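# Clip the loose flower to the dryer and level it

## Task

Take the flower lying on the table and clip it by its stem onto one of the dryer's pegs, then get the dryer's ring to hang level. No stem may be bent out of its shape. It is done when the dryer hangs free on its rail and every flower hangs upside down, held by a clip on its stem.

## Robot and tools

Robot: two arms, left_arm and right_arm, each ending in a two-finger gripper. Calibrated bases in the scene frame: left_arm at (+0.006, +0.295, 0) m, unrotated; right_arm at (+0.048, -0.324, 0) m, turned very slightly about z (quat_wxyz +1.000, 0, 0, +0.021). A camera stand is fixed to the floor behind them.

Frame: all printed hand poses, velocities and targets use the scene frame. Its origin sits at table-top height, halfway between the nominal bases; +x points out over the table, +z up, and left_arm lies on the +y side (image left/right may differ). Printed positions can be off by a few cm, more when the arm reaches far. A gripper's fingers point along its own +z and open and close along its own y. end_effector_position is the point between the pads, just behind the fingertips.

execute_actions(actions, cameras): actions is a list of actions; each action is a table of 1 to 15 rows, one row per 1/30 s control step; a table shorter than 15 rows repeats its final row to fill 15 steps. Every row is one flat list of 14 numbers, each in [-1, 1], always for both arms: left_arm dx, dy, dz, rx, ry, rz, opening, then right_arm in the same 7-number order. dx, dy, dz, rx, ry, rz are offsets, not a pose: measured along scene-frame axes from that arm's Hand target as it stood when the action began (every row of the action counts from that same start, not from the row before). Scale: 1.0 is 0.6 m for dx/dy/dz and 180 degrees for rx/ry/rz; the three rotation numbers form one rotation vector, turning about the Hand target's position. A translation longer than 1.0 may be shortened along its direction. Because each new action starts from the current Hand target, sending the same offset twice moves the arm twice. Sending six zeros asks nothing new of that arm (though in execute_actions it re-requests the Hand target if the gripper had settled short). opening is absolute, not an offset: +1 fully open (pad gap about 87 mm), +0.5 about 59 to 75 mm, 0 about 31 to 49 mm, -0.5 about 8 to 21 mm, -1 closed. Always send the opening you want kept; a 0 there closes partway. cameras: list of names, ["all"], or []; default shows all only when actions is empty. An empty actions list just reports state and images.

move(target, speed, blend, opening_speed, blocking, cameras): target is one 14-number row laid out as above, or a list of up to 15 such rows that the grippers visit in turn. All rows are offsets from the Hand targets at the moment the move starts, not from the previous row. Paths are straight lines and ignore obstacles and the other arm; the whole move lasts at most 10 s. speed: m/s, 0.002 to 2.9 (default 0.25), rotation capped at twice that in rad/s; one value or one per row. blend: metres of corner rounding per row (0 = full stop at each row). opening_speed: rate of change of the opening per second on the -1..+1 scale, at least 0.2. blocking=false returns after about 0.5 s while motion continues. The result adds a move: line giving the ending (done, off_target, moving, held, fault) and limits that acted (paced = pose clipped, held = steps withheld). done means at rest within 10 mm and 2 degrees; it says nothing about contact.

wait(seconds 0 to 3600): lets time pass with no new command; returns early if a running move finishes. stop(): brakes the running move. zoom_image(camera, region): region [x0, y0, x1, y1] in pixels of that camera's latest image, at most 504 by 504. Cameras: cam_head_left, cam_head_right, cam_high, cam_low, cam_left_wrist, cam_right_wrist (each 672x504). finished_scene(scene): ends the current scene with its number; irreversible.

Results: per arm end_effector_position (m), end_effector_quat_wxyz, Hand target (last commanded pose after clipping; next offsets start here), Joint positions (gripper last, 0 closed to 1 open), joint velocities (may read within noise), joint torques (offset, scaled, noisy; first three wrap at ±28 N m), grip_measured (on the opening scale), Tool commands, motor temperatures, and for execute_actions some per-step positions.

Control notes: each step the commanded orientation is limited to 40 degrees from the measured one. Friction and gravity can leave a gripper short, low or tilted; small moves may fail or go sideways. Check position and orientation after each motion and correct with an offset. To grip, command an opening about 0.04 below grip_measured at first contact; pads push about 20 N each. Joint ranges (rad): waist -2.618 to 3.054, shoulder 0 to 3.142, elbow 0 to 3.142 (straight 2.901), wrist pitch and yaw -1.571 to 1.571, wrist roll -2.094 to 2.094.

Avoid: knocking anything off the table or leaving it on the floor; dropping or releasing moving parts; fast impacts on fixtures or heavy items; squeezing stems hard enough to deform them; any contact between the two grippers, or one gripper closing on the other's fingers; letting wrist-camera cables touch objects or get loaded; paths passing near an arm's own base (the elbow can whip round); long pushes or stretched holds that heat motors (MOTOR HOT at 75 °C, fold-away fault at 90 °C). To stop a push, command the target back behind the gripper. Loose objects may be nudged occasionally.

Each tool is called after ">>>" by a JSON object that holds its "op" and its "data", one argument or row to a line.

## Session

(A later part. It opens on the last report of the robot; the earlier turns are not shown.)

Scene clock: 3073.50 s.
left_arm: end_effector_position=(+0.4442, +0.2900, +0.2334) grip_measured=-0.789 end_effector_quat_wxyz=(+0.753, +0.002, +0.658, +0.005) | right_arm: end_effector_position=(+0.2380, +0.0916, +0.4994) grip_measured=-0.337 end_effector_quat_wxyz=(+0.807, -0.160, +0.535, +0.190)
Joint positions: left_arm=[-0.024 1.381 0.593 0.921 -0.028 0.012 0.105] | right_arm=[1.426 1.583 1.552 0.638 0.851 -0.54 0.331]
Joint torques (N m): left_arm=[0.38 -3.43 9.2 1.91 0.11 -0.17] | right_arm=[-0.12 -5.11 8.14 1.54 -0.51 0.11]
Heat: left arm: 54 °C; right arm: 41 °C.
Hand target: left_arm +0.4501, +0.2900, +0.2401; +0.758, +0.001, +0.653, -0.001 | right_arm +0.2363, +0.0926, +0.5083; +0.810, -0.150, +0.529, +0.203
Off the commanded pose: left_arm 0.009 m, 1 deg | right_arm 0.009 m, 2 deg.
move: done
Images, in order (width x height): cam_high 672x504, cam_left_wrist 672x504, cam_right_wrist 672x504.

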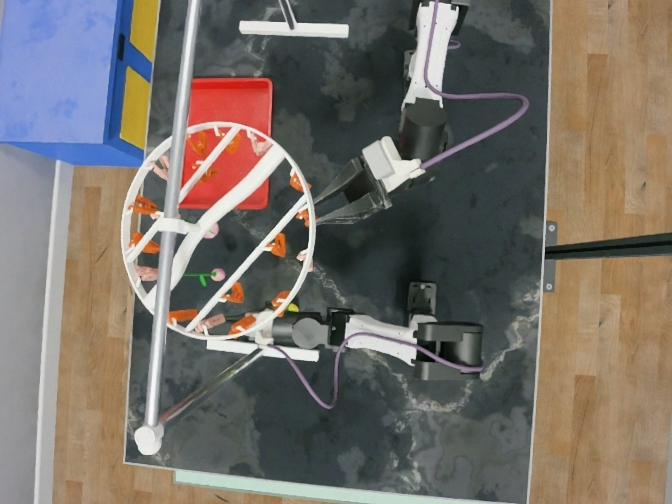

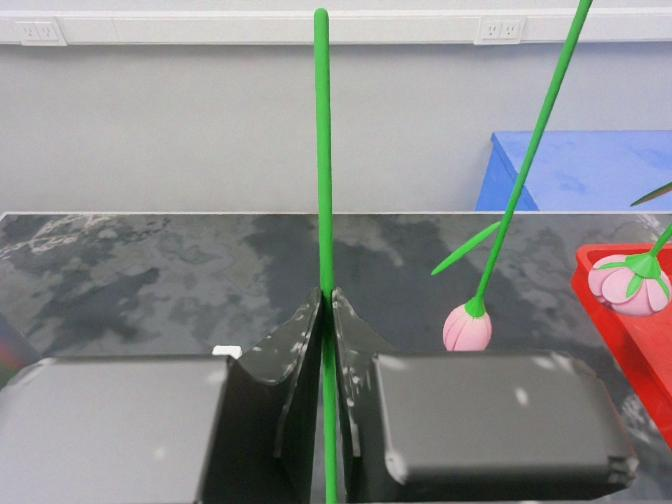

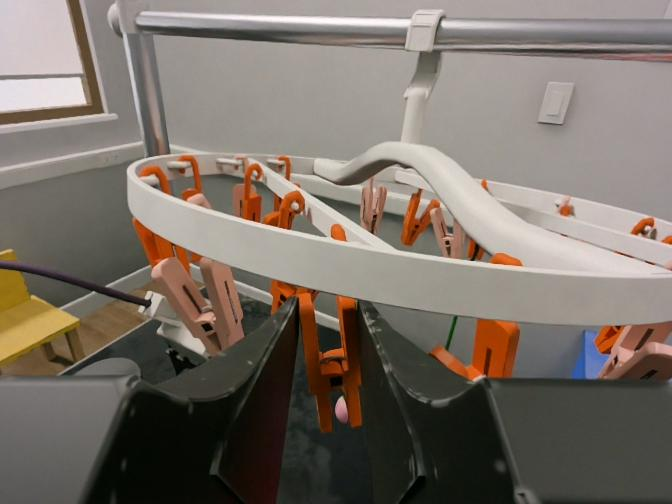

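>>> {"op": "move", "data": {
  "target": [
    [-0.0835,-0.1333,0,0,0,-0.0278,-1.0,0,0,0,0,0,0,-1.0],
    [-0.1252,-0.2667,0,0,0,-0.0667,-1.0,0,0,0,0,0,0,-1.0],
    [-0.2,-0.4167,0.0083,0,0,-0.1222,-1.0,0,0,0,0,0,0,-1.0]
  ],
  "speed": 0.15,
  "blend": [0.03,0.03,0],
  "opening_speed": 0.5,
  "cameras": ["cam_right_wrist","cam_high","cam_left_wrist"]
}}

Scene clock: 3111.20 s.
left_arm: end_effector_position=(+0.3262, +0.0419, +0.2376) grip_measured=-0.789 end_effector_quat_wxyz=(+0.738, +0.132, +0.645, -0.151) | right_arm: end_effector_position=(+0.2380, +0.0916, +0.4994) grip_measured=-0.337 end_effector_quat_wxyz=(+0.807, -0.160, +0.535, +0.190)
Joint positions: left_arm=[-0.867 1.288 0.54 0.897 -0.46 0.066 0.105] | right_arm=[1.426 1.583 1.552 0.638 0.851 -0.54 0.331]
Joint torques (N m): left_arm=[-0.58 -2.7 9.21 1.91 -0.11 0.07] | right_arm=[-0.13 -5.11 8.14 1.54 -0.51 0.11]
Motor temperatures (°C): left_arm=[25 31 55 41 25 27 24] | right_arm=[24 29 40 34 23 23 23]
Heat: left arm: 55 °C; right arm: 40 °C.
Hand target: left_arm +0.3301, +0.0400, +0.2450; +0.744, +0.125, +0.640, -0.145 | right_arm +0.2363, +0.0926, +0.5083; +0.810, -0.150, +0.529, +0.203
Off the commanded pose: left_arm 0.009 m, 1 deg | right_arm 0.009 m, 2 deg.
move: done; blend cut to 0 m at target 1
Images, in order (width x height): cam_high 672x504, cam_left_wrist 672x504, cam_right_wrist 672x504.

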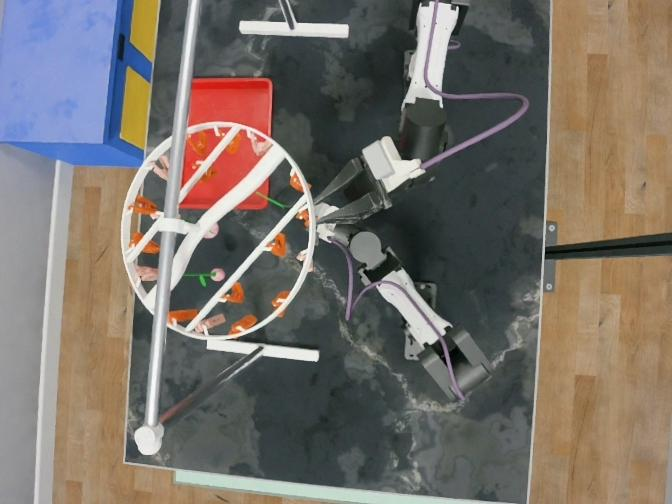

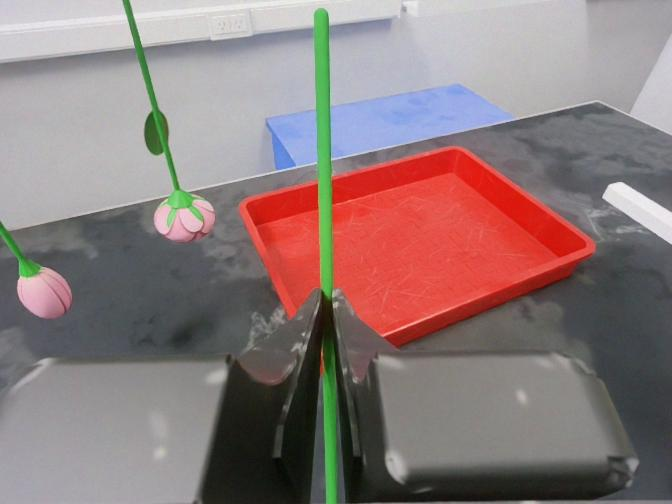

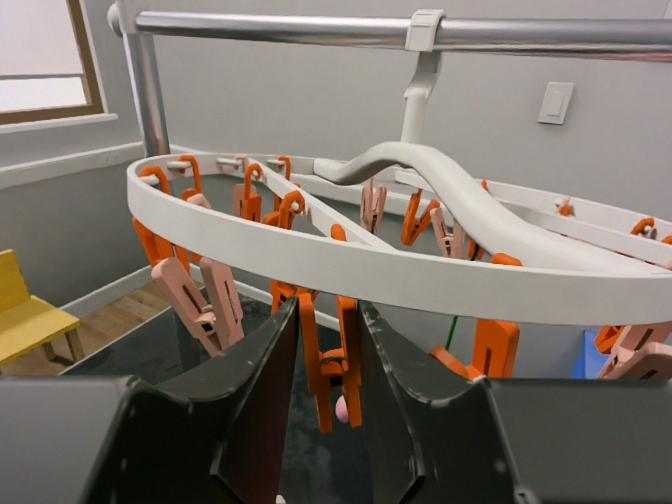

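>>> {"op": "move", "data": {
  "target": [0,0,0,0,0,0,-1.0,0.0393,-0.105,0,0,0,0.1111,-1.0],
  "speed": 0.04,
  "cameras": ["cam_right_wrist","cam_high","cam_left_wrist"]
}}

Scene clock: 3125.90 s.
left_arm: end_effector_position=(+0.3262, +0.0420, +0.2378) grip_measured=-0.789 end_effector_quat_wxyz=(+0.738, +0.131, +0.645, -0.151) | right_arm: end_effector_position=(+0.2630, +0.0328, +0.5080) grip_measured=-0.367 end_effector_quat_wxyz=(+0.765, -0.237, +0.497, +0.333)
Joint positions: left_arm=[-0.867 1.288 0.54 0.898 -0.461 0.067 0.105] | right_arm=[1.119 1.255 1.348 0.328 0.281 -0.159 0.317]
Joint torques (N m): left_arm=[-0.53 -2.55 9.25 1.85 -0.17 0.1] | right_arm=[-0.72 -4.78 5.3 1.74 -0.42 0.2]
Motor temperatures (°C): left_arm=[25 31 58 41 25 27 24] | right_arm=[24 30 40 34 23 23 23]
Heat: left arm: 58 °C; right arm: 40 °C.
Hand target: left_arm +0.3301, +0.0400, +0.2450; +0.744, +0.125, +0.640, -0.145 | right_arm +0.2599, +0.0296, +0.5083; +0.763, -0.240, +0.495, +0.341
Off the commanded pose: left_arm 0.008 m, 1 deg | right_arm 0.004 m, 1 deg.
move: done
Images, in order (width x height): cam_high 672x504, cam_left_wrist 672x504, cam_right_wrist 672x504.

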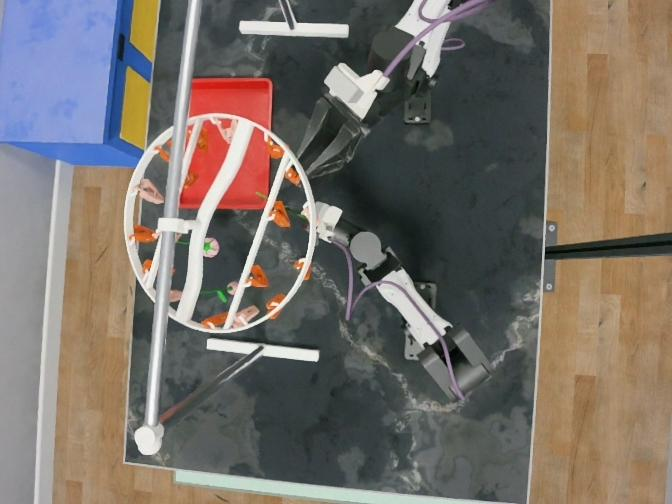

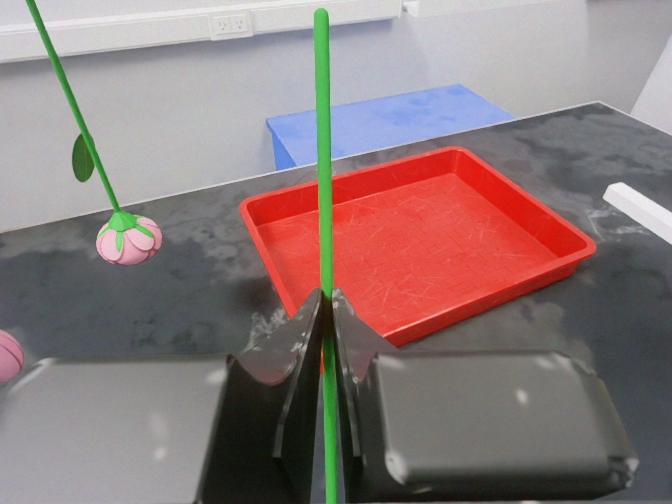

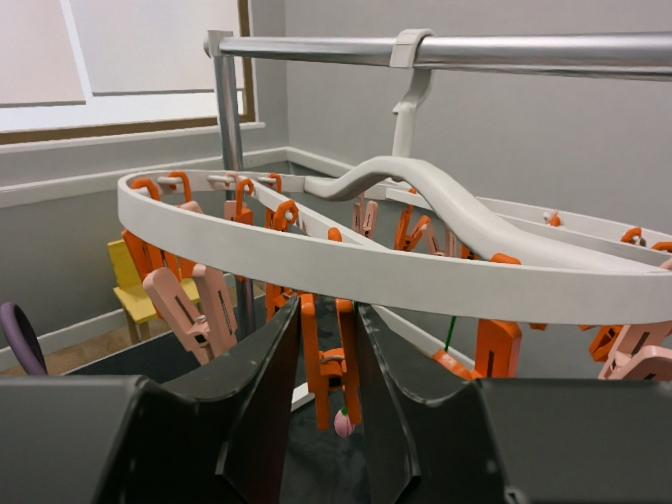

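>>> {"op": "zoom_image", "data": {
  "camera": "cam_high",
  "region": [230, 130, 370, 270]
}}

>>> {"op": "zoom_image", "data": {
  "camera": "cam_right_wrist",
  "region": [230, 260, 430, 460]
}}

>>> {"op": "zoom_image", "data": {
  "camera": "cam_high",
  "region": [100, 90, 340, 350]
}}

Scaled by 3.600 from the camera's image (finer frame: 960x720).

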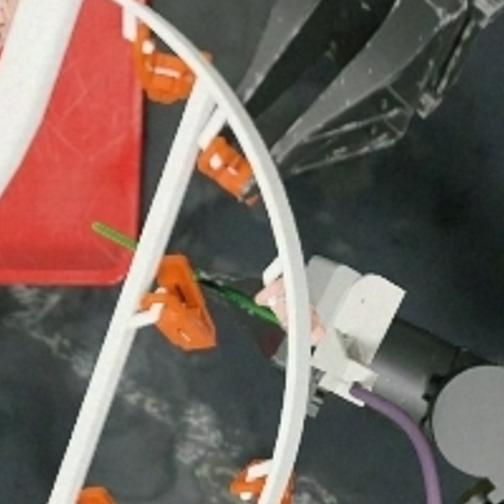

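Scaled by 2.520 from the camera's image (finer frame: 960x720).

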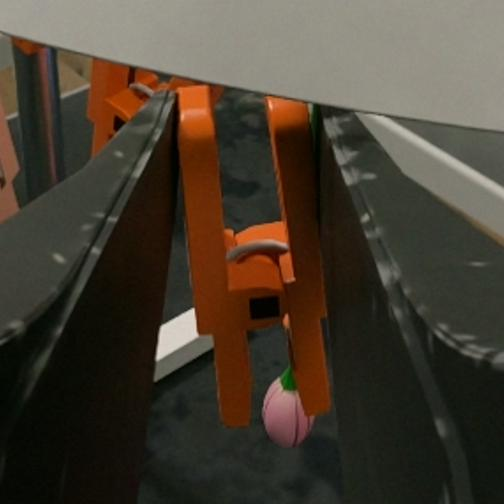

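Scaled by 1.938 from the camera's image (finer frame: 960x720).

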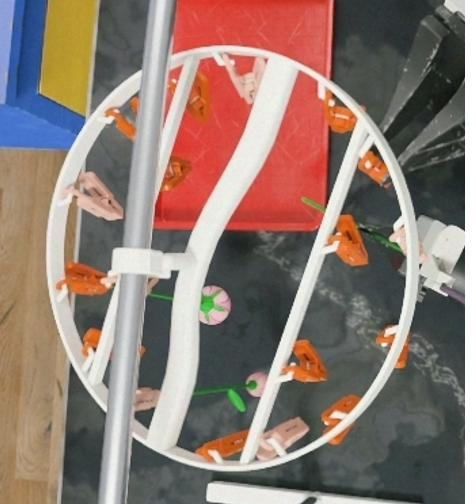

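>>> {"op": "move", "data": {
  "target": [
    [-0.05,-0.0167,0.0833,-0.0303,-0.0594,-0.0553,-1.0,0,0,0,0,0,0,-1.0],
    [-0.1168,-0.0567,0.14,-0.0632,-0.1052,-0.0987,-1.0,0,0,0,0,0,0,-1.0]
  ],
  "speed": 0.12,
  "blend": [0.02,0],
  "cameras": ["cam_right_wrist","cam_high","cam_left_wrist","cam_head_right"]
}}

>>> {"op": "zoom_image", "data": {
  "camera": "cam_right_wrist",
  "region": [180, 240, 500, 500]
}}

Scene clock: 3163.60 s.
left_arm: end_effector_position=(+0.2629, +0.0083, +0.3347) grip_measured=-0.789 end_effector_quat_wxyz=(+0.817, +0.159, +0.467, -0.300) | right_arm: end_effector_position=(+0.2628, +0.0329, +0.5080) grip_measured=-0.367 end_effector_quat_wxyz=(+0.765, -0.238, +0.497, +0.333)
Joint positions: left_arm=[-0.964 1.236 0.492 1.302 -0.243 0.125 0.105] | right_arm=[1.119 1.255 1.348 0.328 0.28 -0.158 0.317]
Joint torques (N m): left_arm=[-0.53 -2.65 5.33 1.51 0.24 0.12] | right_arm=[-0.76 -4.78 5.3 1.72 -0.4 0.18]
Motor temperatures (°C): left_arm=[25 30 58 41 25 27 24] | right_arm=[24 30 39 35 23 23 24]
Heat: left arm: 58 °C; right arm: 39 °C.
Hand target: left_arm +0.2600, +0.0059, +0.3290; +0.816, +0.170, +0.466, -0.298 | right_arm +0.2599, +0.0296, +0.5084; +0.763, -0.240, +0.495, +0.341
Off the commanded pose: left_arm 0.007 m, 1 deg | right_arm 0.004 m, 1 deg.
move: done
Images, in order (width x height): cam_head_right 672x504, cam_high 672x504, cam_left_wrist 672x504, cam_right_wrist 672x504.

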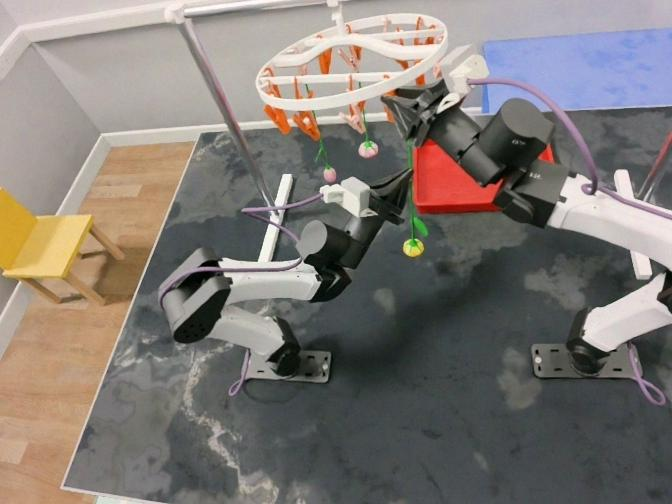

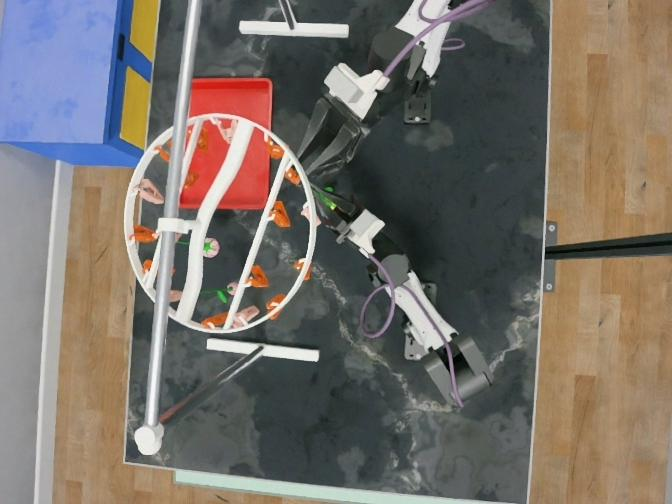

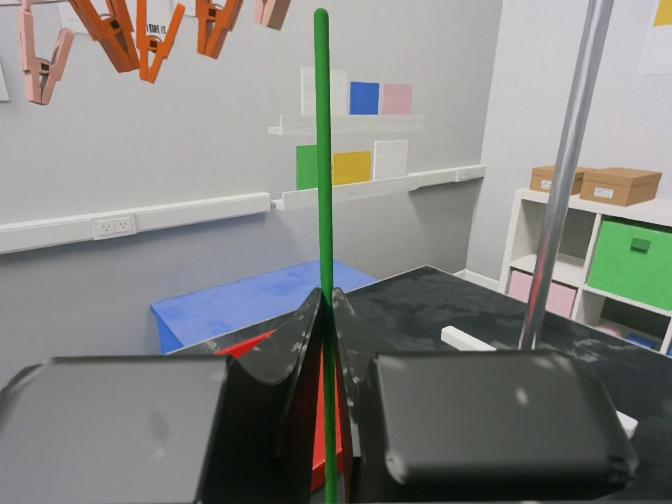

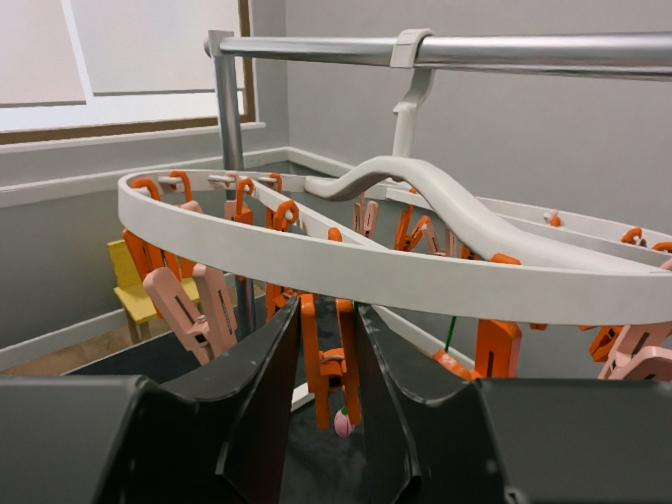

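Scaled by 1.575 from the camera's image (finer frame: 960x720).

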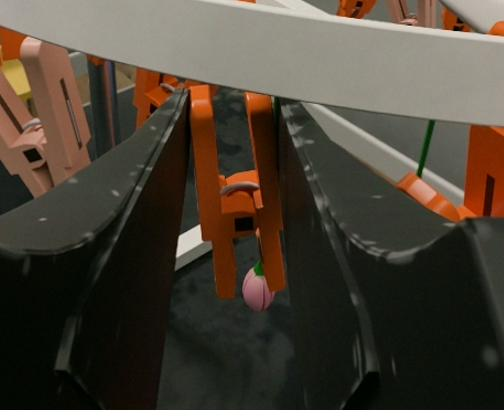

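>>> {"op": "wait", "data": {
  "seconds": 0.1,
  "cameras": ["cam_head_left","cam_head_right","cam_low","cam_high"]
}}

>>> {"op": "zoom_image", "data": {
  "camera": "cam_head_left",
  "region": [340, 20, 560, 220]
}}

>>> {"op": "zoom_image", "data": {
  "camera": "cam_head_right",
  "region": [340, 50, 500, 250]
}}

>>> {"op": "zoom_image", "data": {
  "camera": "cam_low",
  "region": [280, 40, 480, 240]
}}

Scene clock: 3176.60 s.
left_arm: end_effector_position=(+0.2628, +0.0084, +0.3348) grip_measured=-0.789 end_effector_quat_wxyz=(+0.817, +0.159, +0.467, -0.300) | right_arm: end_effector_position=(+0.2628, +0.0329, +0.5080) grip_measured=-0.367 end_effector_quat_wxyz=(+0.765, -0.238, +0.497, +0.333)
Joint positions: left_arm=[-0.964 1.236 0.492 1.303 -0.243 0.125 0.105] | right_arm=[1.119 1.255 1.348 0.328 0.28 -0.158 0.317]
Joint torques (N m): left_arm=[-0.57 -3 5.24 1.5 0.15 0.14] | right_arm=[-0.76 -4.78 5.3 1.72 -0.4 0.18]
Motor temperatures (°C): left_arm=[25 30 55 40 25 27 24] | right_arm=[24 30 39 35 23 23 24]
Heat: left arm: 55 °C; right arm: 39 °C.
Hand target: left_arm +0.2600, +0.0059, +0.3290; +0.816, +0.170, +0.466, -0.298 | right_arm +0.2599, +0.0296, +0.5084; +0.763, -0.240, +0.495, +0.341
Tool commands: left_gripper/opening=-1.0 right_gripper/opening=-1.0
Off the commanded pose: left_arm 0.007 m, 1 deg | right_arm 0.004 m, 1 deg.
wait: 0.10 s; at rest from the start
Images, in order (width x height): cam_head_left 672x504, cam_head_right 672x504, cam_high 672x504, cam_low 672x504.

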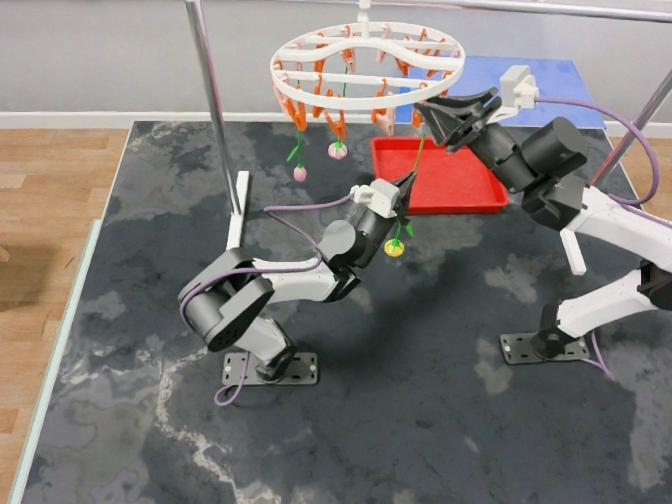

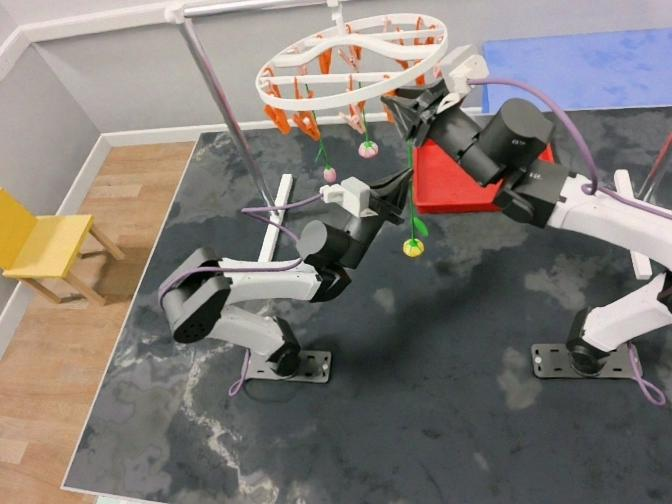

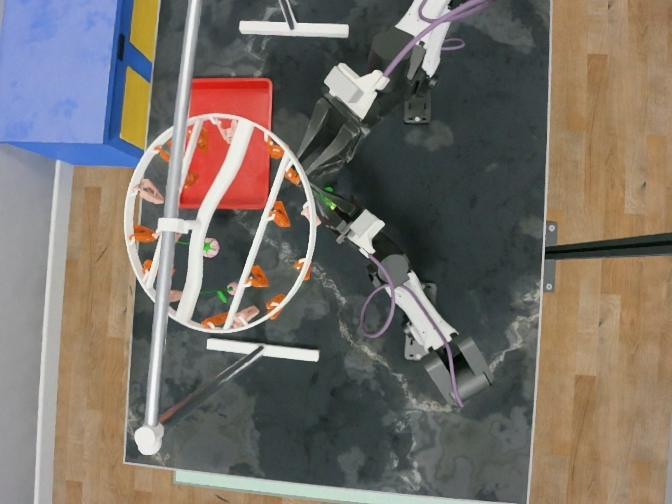

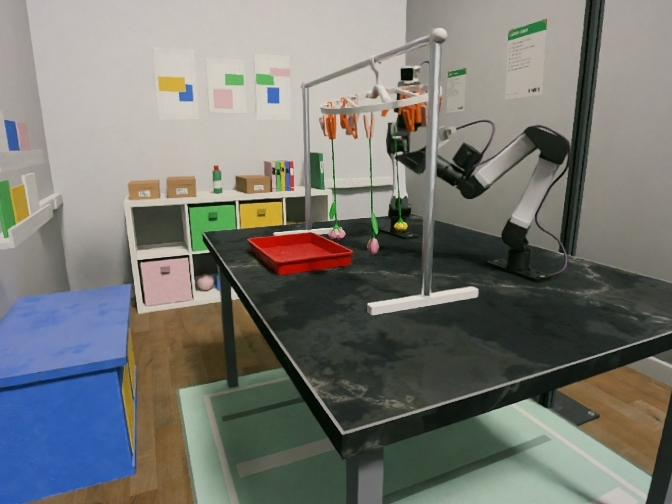

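Scaled by 2.291 from the camera's image (finer frame: 960x720).

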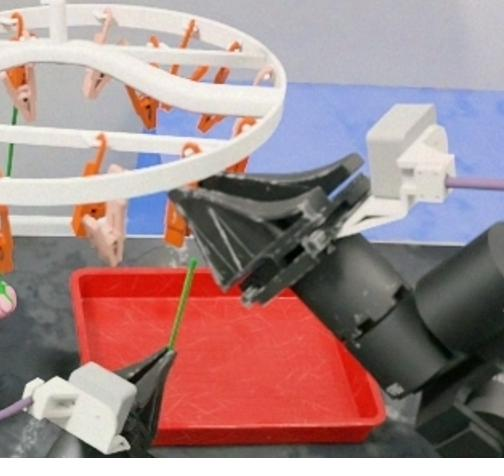

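Scaled by 2.520 from the camera's image (finer frame: 960x720).

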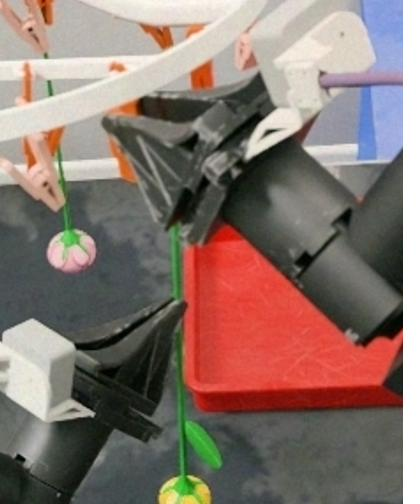

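Scaled by 2.520 from the camera's image (finer frame: 960x720).

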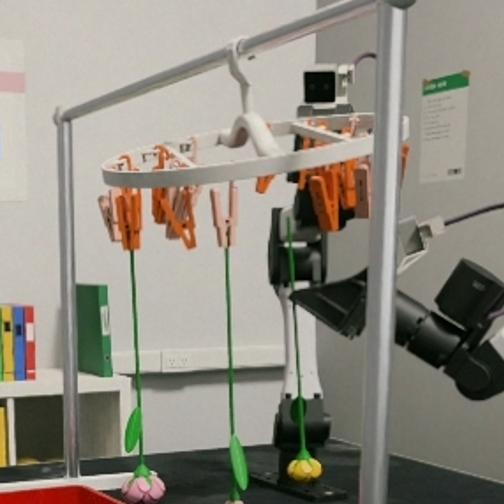

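>>> {"op": "move", "data": {
  "target": [0,0,-0.03,0,0,0,-1.0,0.045,-0.07,0,0,0,0.0667,-1.0],
  "speed": 0.04,
  "cameras": ["cam_right_wrist","cam_head_left","cam_head_right","cam_high"]
}}

>>> {"op": "zoom_image", "data": {
  "camera": "cam_head_left",
  "region": [340, 20, 560, 220]
}}

>>> {"op": "zoom_image", "data": {
  "camera": "cam_head_right",
  "region": [340, 50, 500, 250]
}}

>>> {"op": "zoom_image", "data": {
  "camera": "cam_right_wrist",
  "region": [180, 240, 500, 500]
}}

Scene clock: 3249.53 s.
left_arm: end_effector_position=(+0.2623, +0.0091, +0.3181) grip_measured=-0.789 end_effector_quat_wxyz=(+0.817, +0.158, +0.466, -0.300) | right_arm: end_effector_position=(+0.2932, -0.0087, +0.5050) grip_measured=-0.367 end_effector_quat_wxyz=(+0.723, -0.288, +0.475, +0.411)
Joint positions: left_arm=[-0.964 1.285 0.442 1.404 -0.243 0.125 0.105] | right_arm=[0.755 1.185 1.306 0.284 -0.243 0.076 0.317]
Joint torques (N m): left_arm=[-0.54 -2.36 5.05 1.56 0.17 0.09] | right_arm=[-0.75 -4.36 5.24 1.94 -0.32 0.14]
Motor temperatures (°C): left_arm=[25 30 50 39 25 27 24] | right_arm=[24 30 38 36 23 23 24]
Heat: left arm: 50 °C; right arm: 38 °C.
Hand target: left_arm +0.2600, +0.0059, +0.3110; +0.816, +0.170, +0.466, -0.298 | right_arm +0.2868, -0.0123, +0.5083; +0.723, -0.290, +0.467, +0.419
Off the commanded pose: left_arm 0.008 m, 1 deg | right_arm 0.008 m, 1 deg.
move: done
Images, in order (width x height): cam_head_left 672x504, cam_head_right 672x504, cam_high 672x504, cam_right_wrist 672x504.

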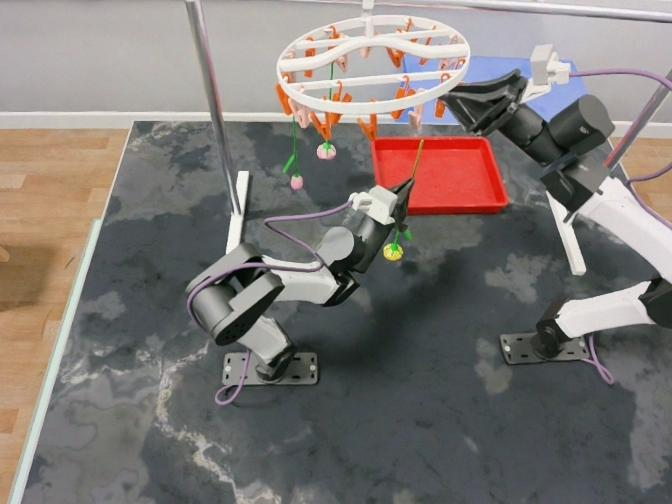

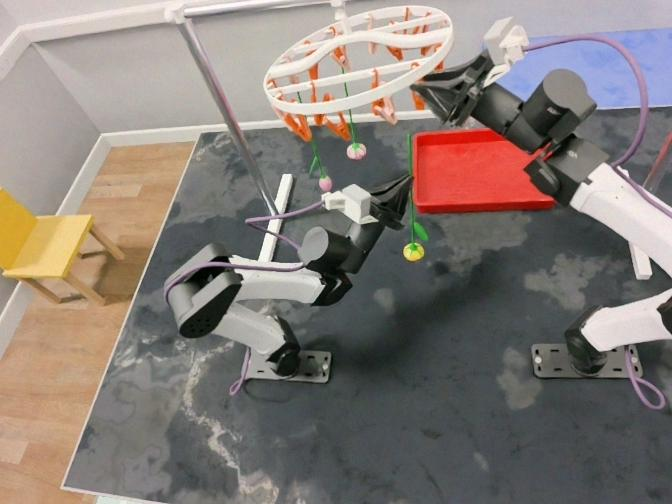

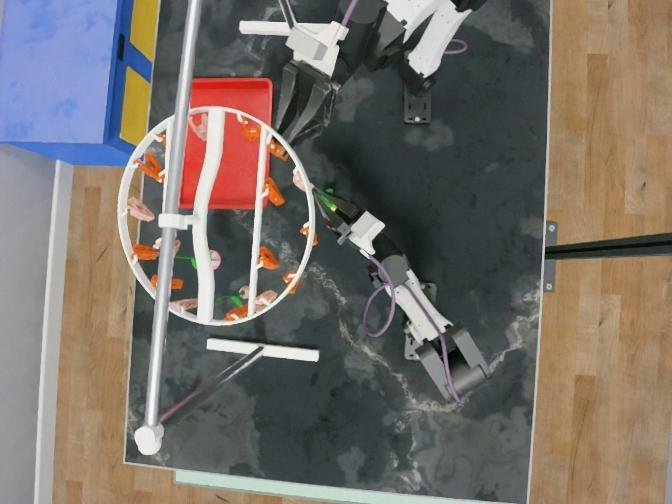

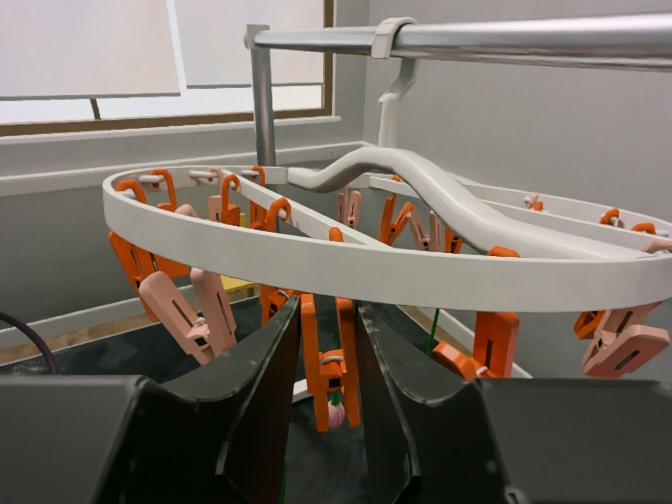

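Scaled by 2.291 from the camera's image (finer frame: 960x720).

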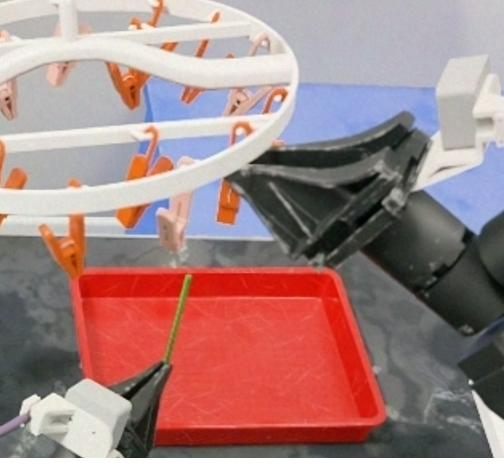

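Scaled by 2.520 from the camera's image (finer frame: 960x720).

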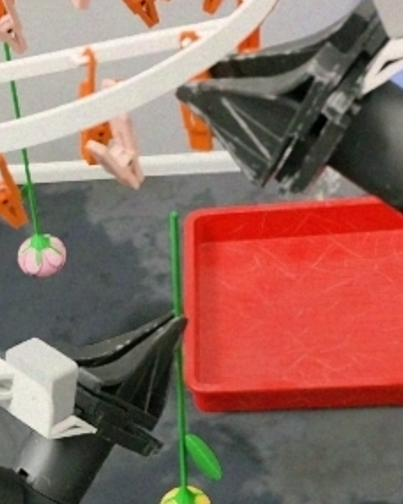

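Scaled by 1.575 from the camera's image (finer frame: 960x720).

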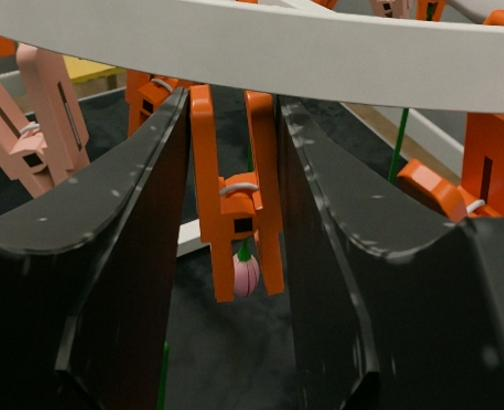

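>>> {"op": "move", "data": {
  "target": [0.038,-0.0512,0.045,-0.0105,-0.013,0,-1.0,0,0,0,0,0,0,-1.0],
  "speed": 0.06,
  "cameras": ["cam_right_wrist","cam_head_left","cam_head_right"]
}}

>>> {"op": "zoom_image", "data": {
  "camera": "cam_right_wrist",
  "region": [230, 260, 470, 500]
}}

>>> {"op": "zoom_image", "data": {
  "camera": "cam_head_left",
  "region": [380, 60, 520, 200]
}}

>>> {"op": "zoom_image", "data": {
  "camera": "cam_head_right",
  "region": [360, 60, 500, 200]
}}

Scene clock: 3287.57 s.
left_arm: end_effector_position=(+0.2812, -0.0218, +0.3300) grip_measured=-0.789 end_effector_quat_wxyz=(+0.821, +0.161, +0.457, -0.303) | right_arm: end_effector_position=(+0.2932, -0.0087, +0.5050) grip_measured=-0.367 end_effector_quat_wxyz=(+0.723, -0.288, +0.476, +0.411)
Joint positions: left_arm=[-0.964 1.43 0.587 1.421 -0.229 0.132 0.105] | right_arm=[0.754 1.185 1.306 0.284 -0.244 0.076 0.317]
Joint torques (N m): left_arm=[-0.12 -3.33 8.28 1.56 0.16 0.15] | right_arm=[-0.75 -4.36 5.24 1.94 -0.3 0.15]
Heat: left arm: 49 °C; right arm: 37 °C.
Hand target: left_arm +0.2829, -0.0248, +0.3380; +0.828, +0.163, +0.444, -0.302 | right_arm +0.2870, -0.0124, +0.5083; +0.723, -0.290, +0.467, +0.418
Off the commanded pose: left_arm 0.009 m, 2 deg | right_arm 0.008 m, 1 deg.
move: done
Images, in order (width x height): cam_head_left 672x504, cam_head_right 672x504, cam_right_wrist 672x504.

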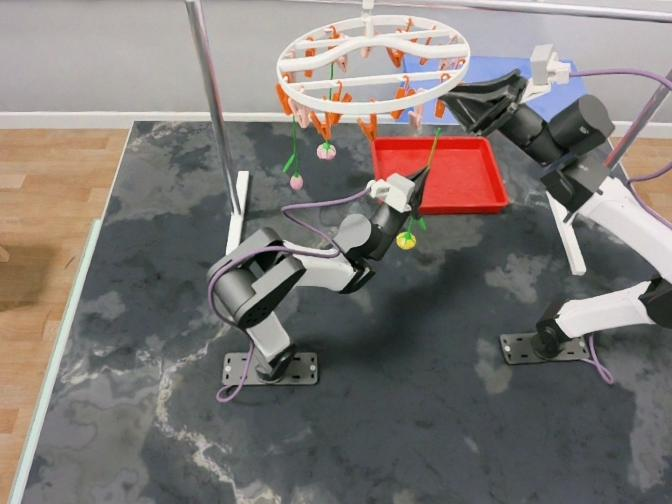

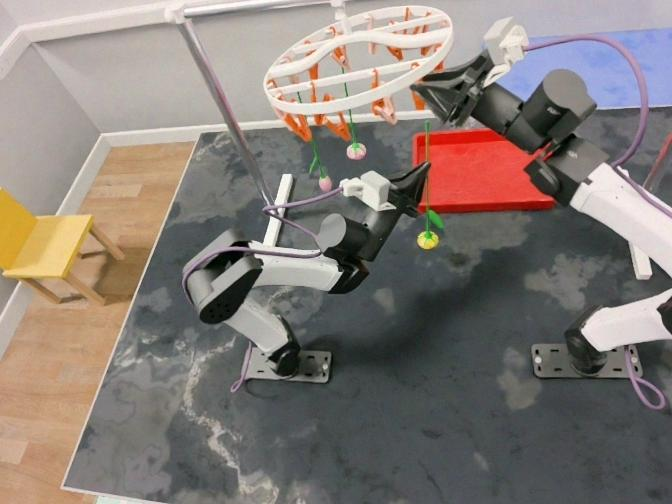

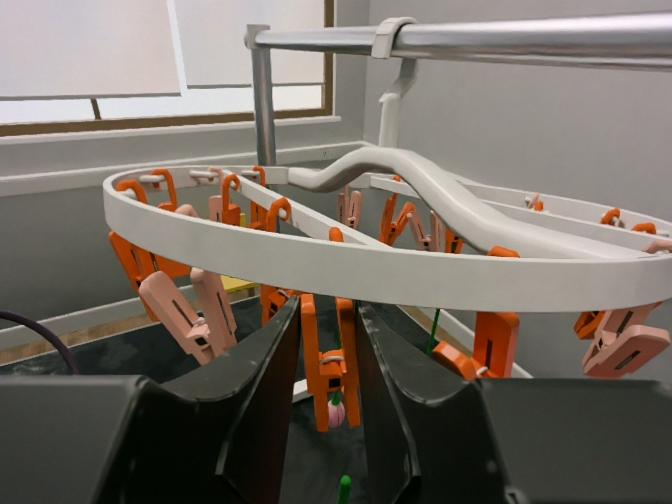

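Scaled by 2.100 from the camera's image (finer frame: 960x720).

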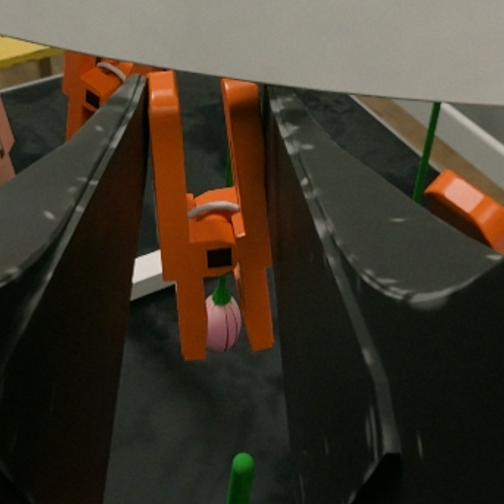

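Scaled by 3.600 from the camera's image (finer frame: 960x720).

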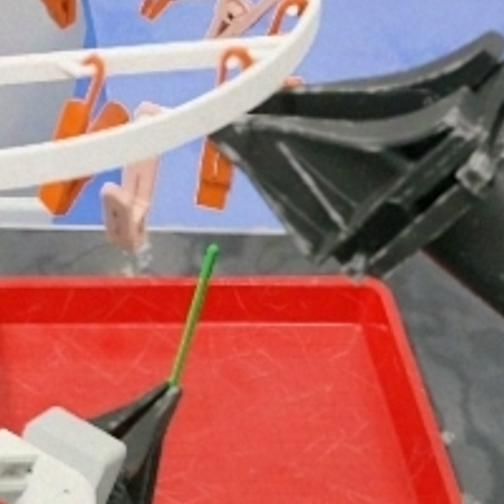

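Scaled by 3.600 from the camera's image (finer frame: 960x720).

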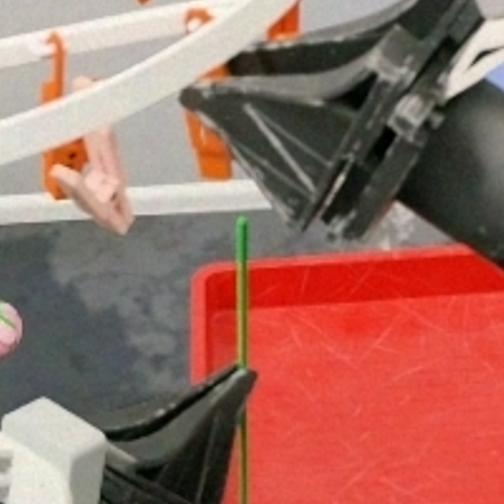

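>>> {"op": "move", "data": {
  "target": [0.0073,-0.0068,0.0367,-0.0175,-0.0216,0,-1.0,0,0,0,0,0,0,-1.0],
  "speed": 0.05,
  "cameras": ["cam_right_wrist","cam_head_left","cam_head_right"]
}}

>>> {"op": "zoom_image", "data": {
  "camera": "cam_right_wrist",
  "region": [230, 260, 470, 500]
}}

>>> {"op": "zoom_image", "data": {
  "camera": "cam_head_left",
  "region": [380, 60, 520, 200]
}}

>>> {"op": "zoom_image", "data": {
  "camera": "cam_head_right",
  "region": [360, 60, 500, 200]
}}

Scene clock: 3330.50 s.
left_arm: end_effector_position=(+0.2852, -0.0291, +0.3489) grip_measured=-0.789 end_effector_quat_wxyz=(+0.836, +0.154, +0.426, -0.310) | right_arm: end_effector_position=(+0.2932, -0.0087, +0.5050) grip_measured=-0.367 end_effector_quat_wxyz=(+0.723, -0.288, +0.476, +0.411)
Joint positions: left_arm=[-0.958 1.485 0.647 1.484 -0.207 0.144 0.105] | right_arm=[0.754 1.185 1.306 0.284 -0.244 0.076 0.317]
Joint torques (N m): left_arm=[0.29 -3.64 8.4 1.64 0.14 0.11] | right_arm=[-0.76 -4.36 5.24 1.95 -0.3 0.15]
Heat: left arm: 51 °C; right arm: 38 °C.
Hand target: left_arm +0.2872, -0.0289, +0.3599; +0.846, +0.150, +0.407, -0.308 | right_arm +0.2869, -0.0124, +0.5083; +0.723, -0.290, +0.467, +0.419
Off the commanded pose: left_arm 0.011 m, 3 deg | right_arm 0.008 m, 1 deg.
move: off_target (left_arm)
Images, in order (width x height): cam_head_left 672x504, cam_head_right 672x504, cam_right_wrist 672x504.

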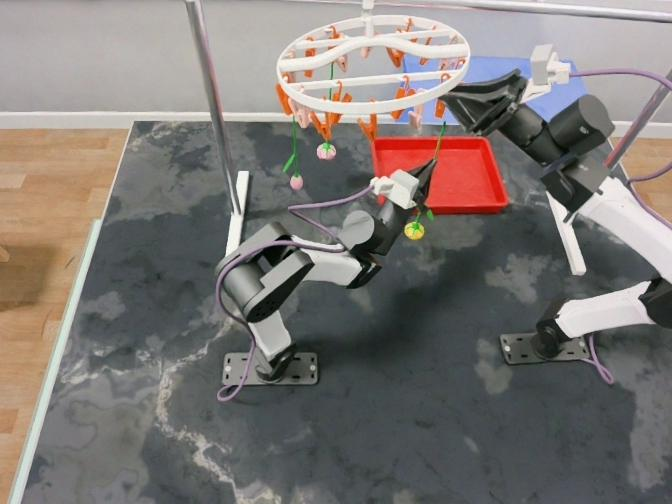

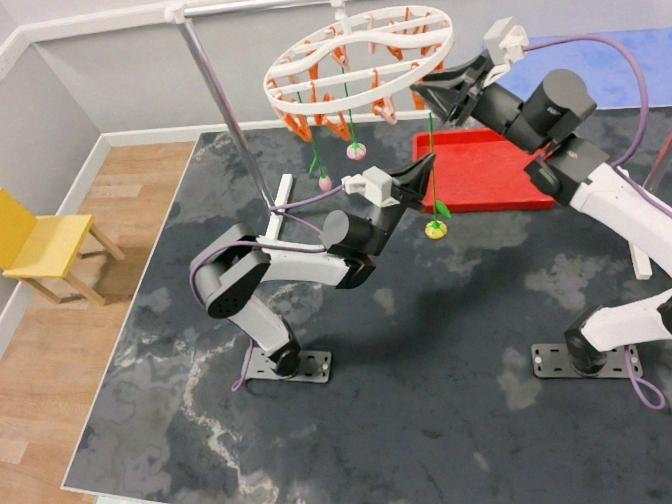

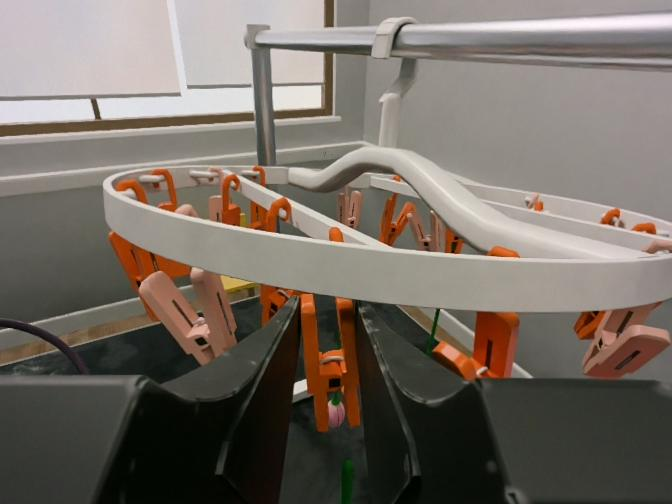

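Scaled by 2.100 from the camera's image (finer frame: 960x720).

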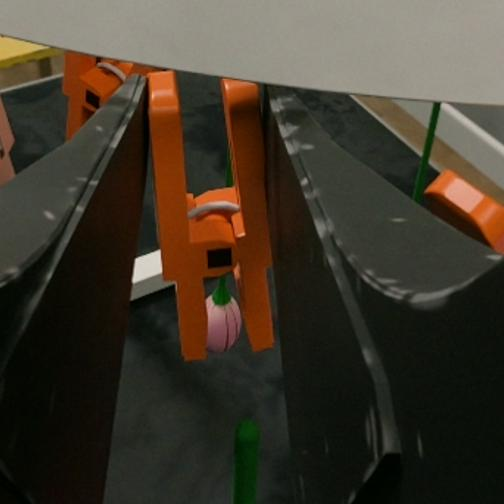

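Scaled by 3.600 from the camera's image (finer frame: 960x720).

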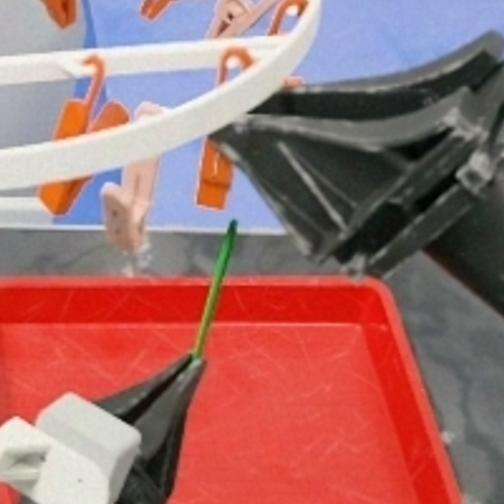

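Scaled by 3.600 from the camera's image (finer frame: 960x720).

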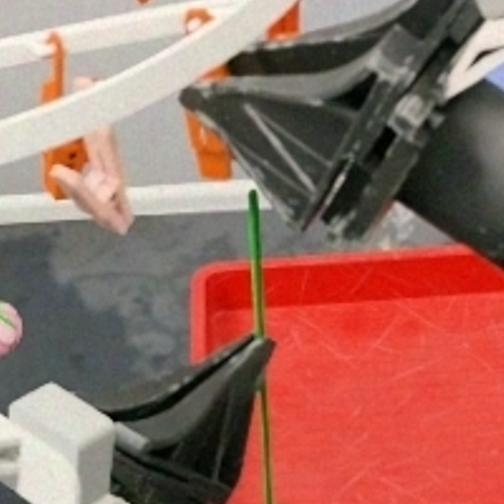

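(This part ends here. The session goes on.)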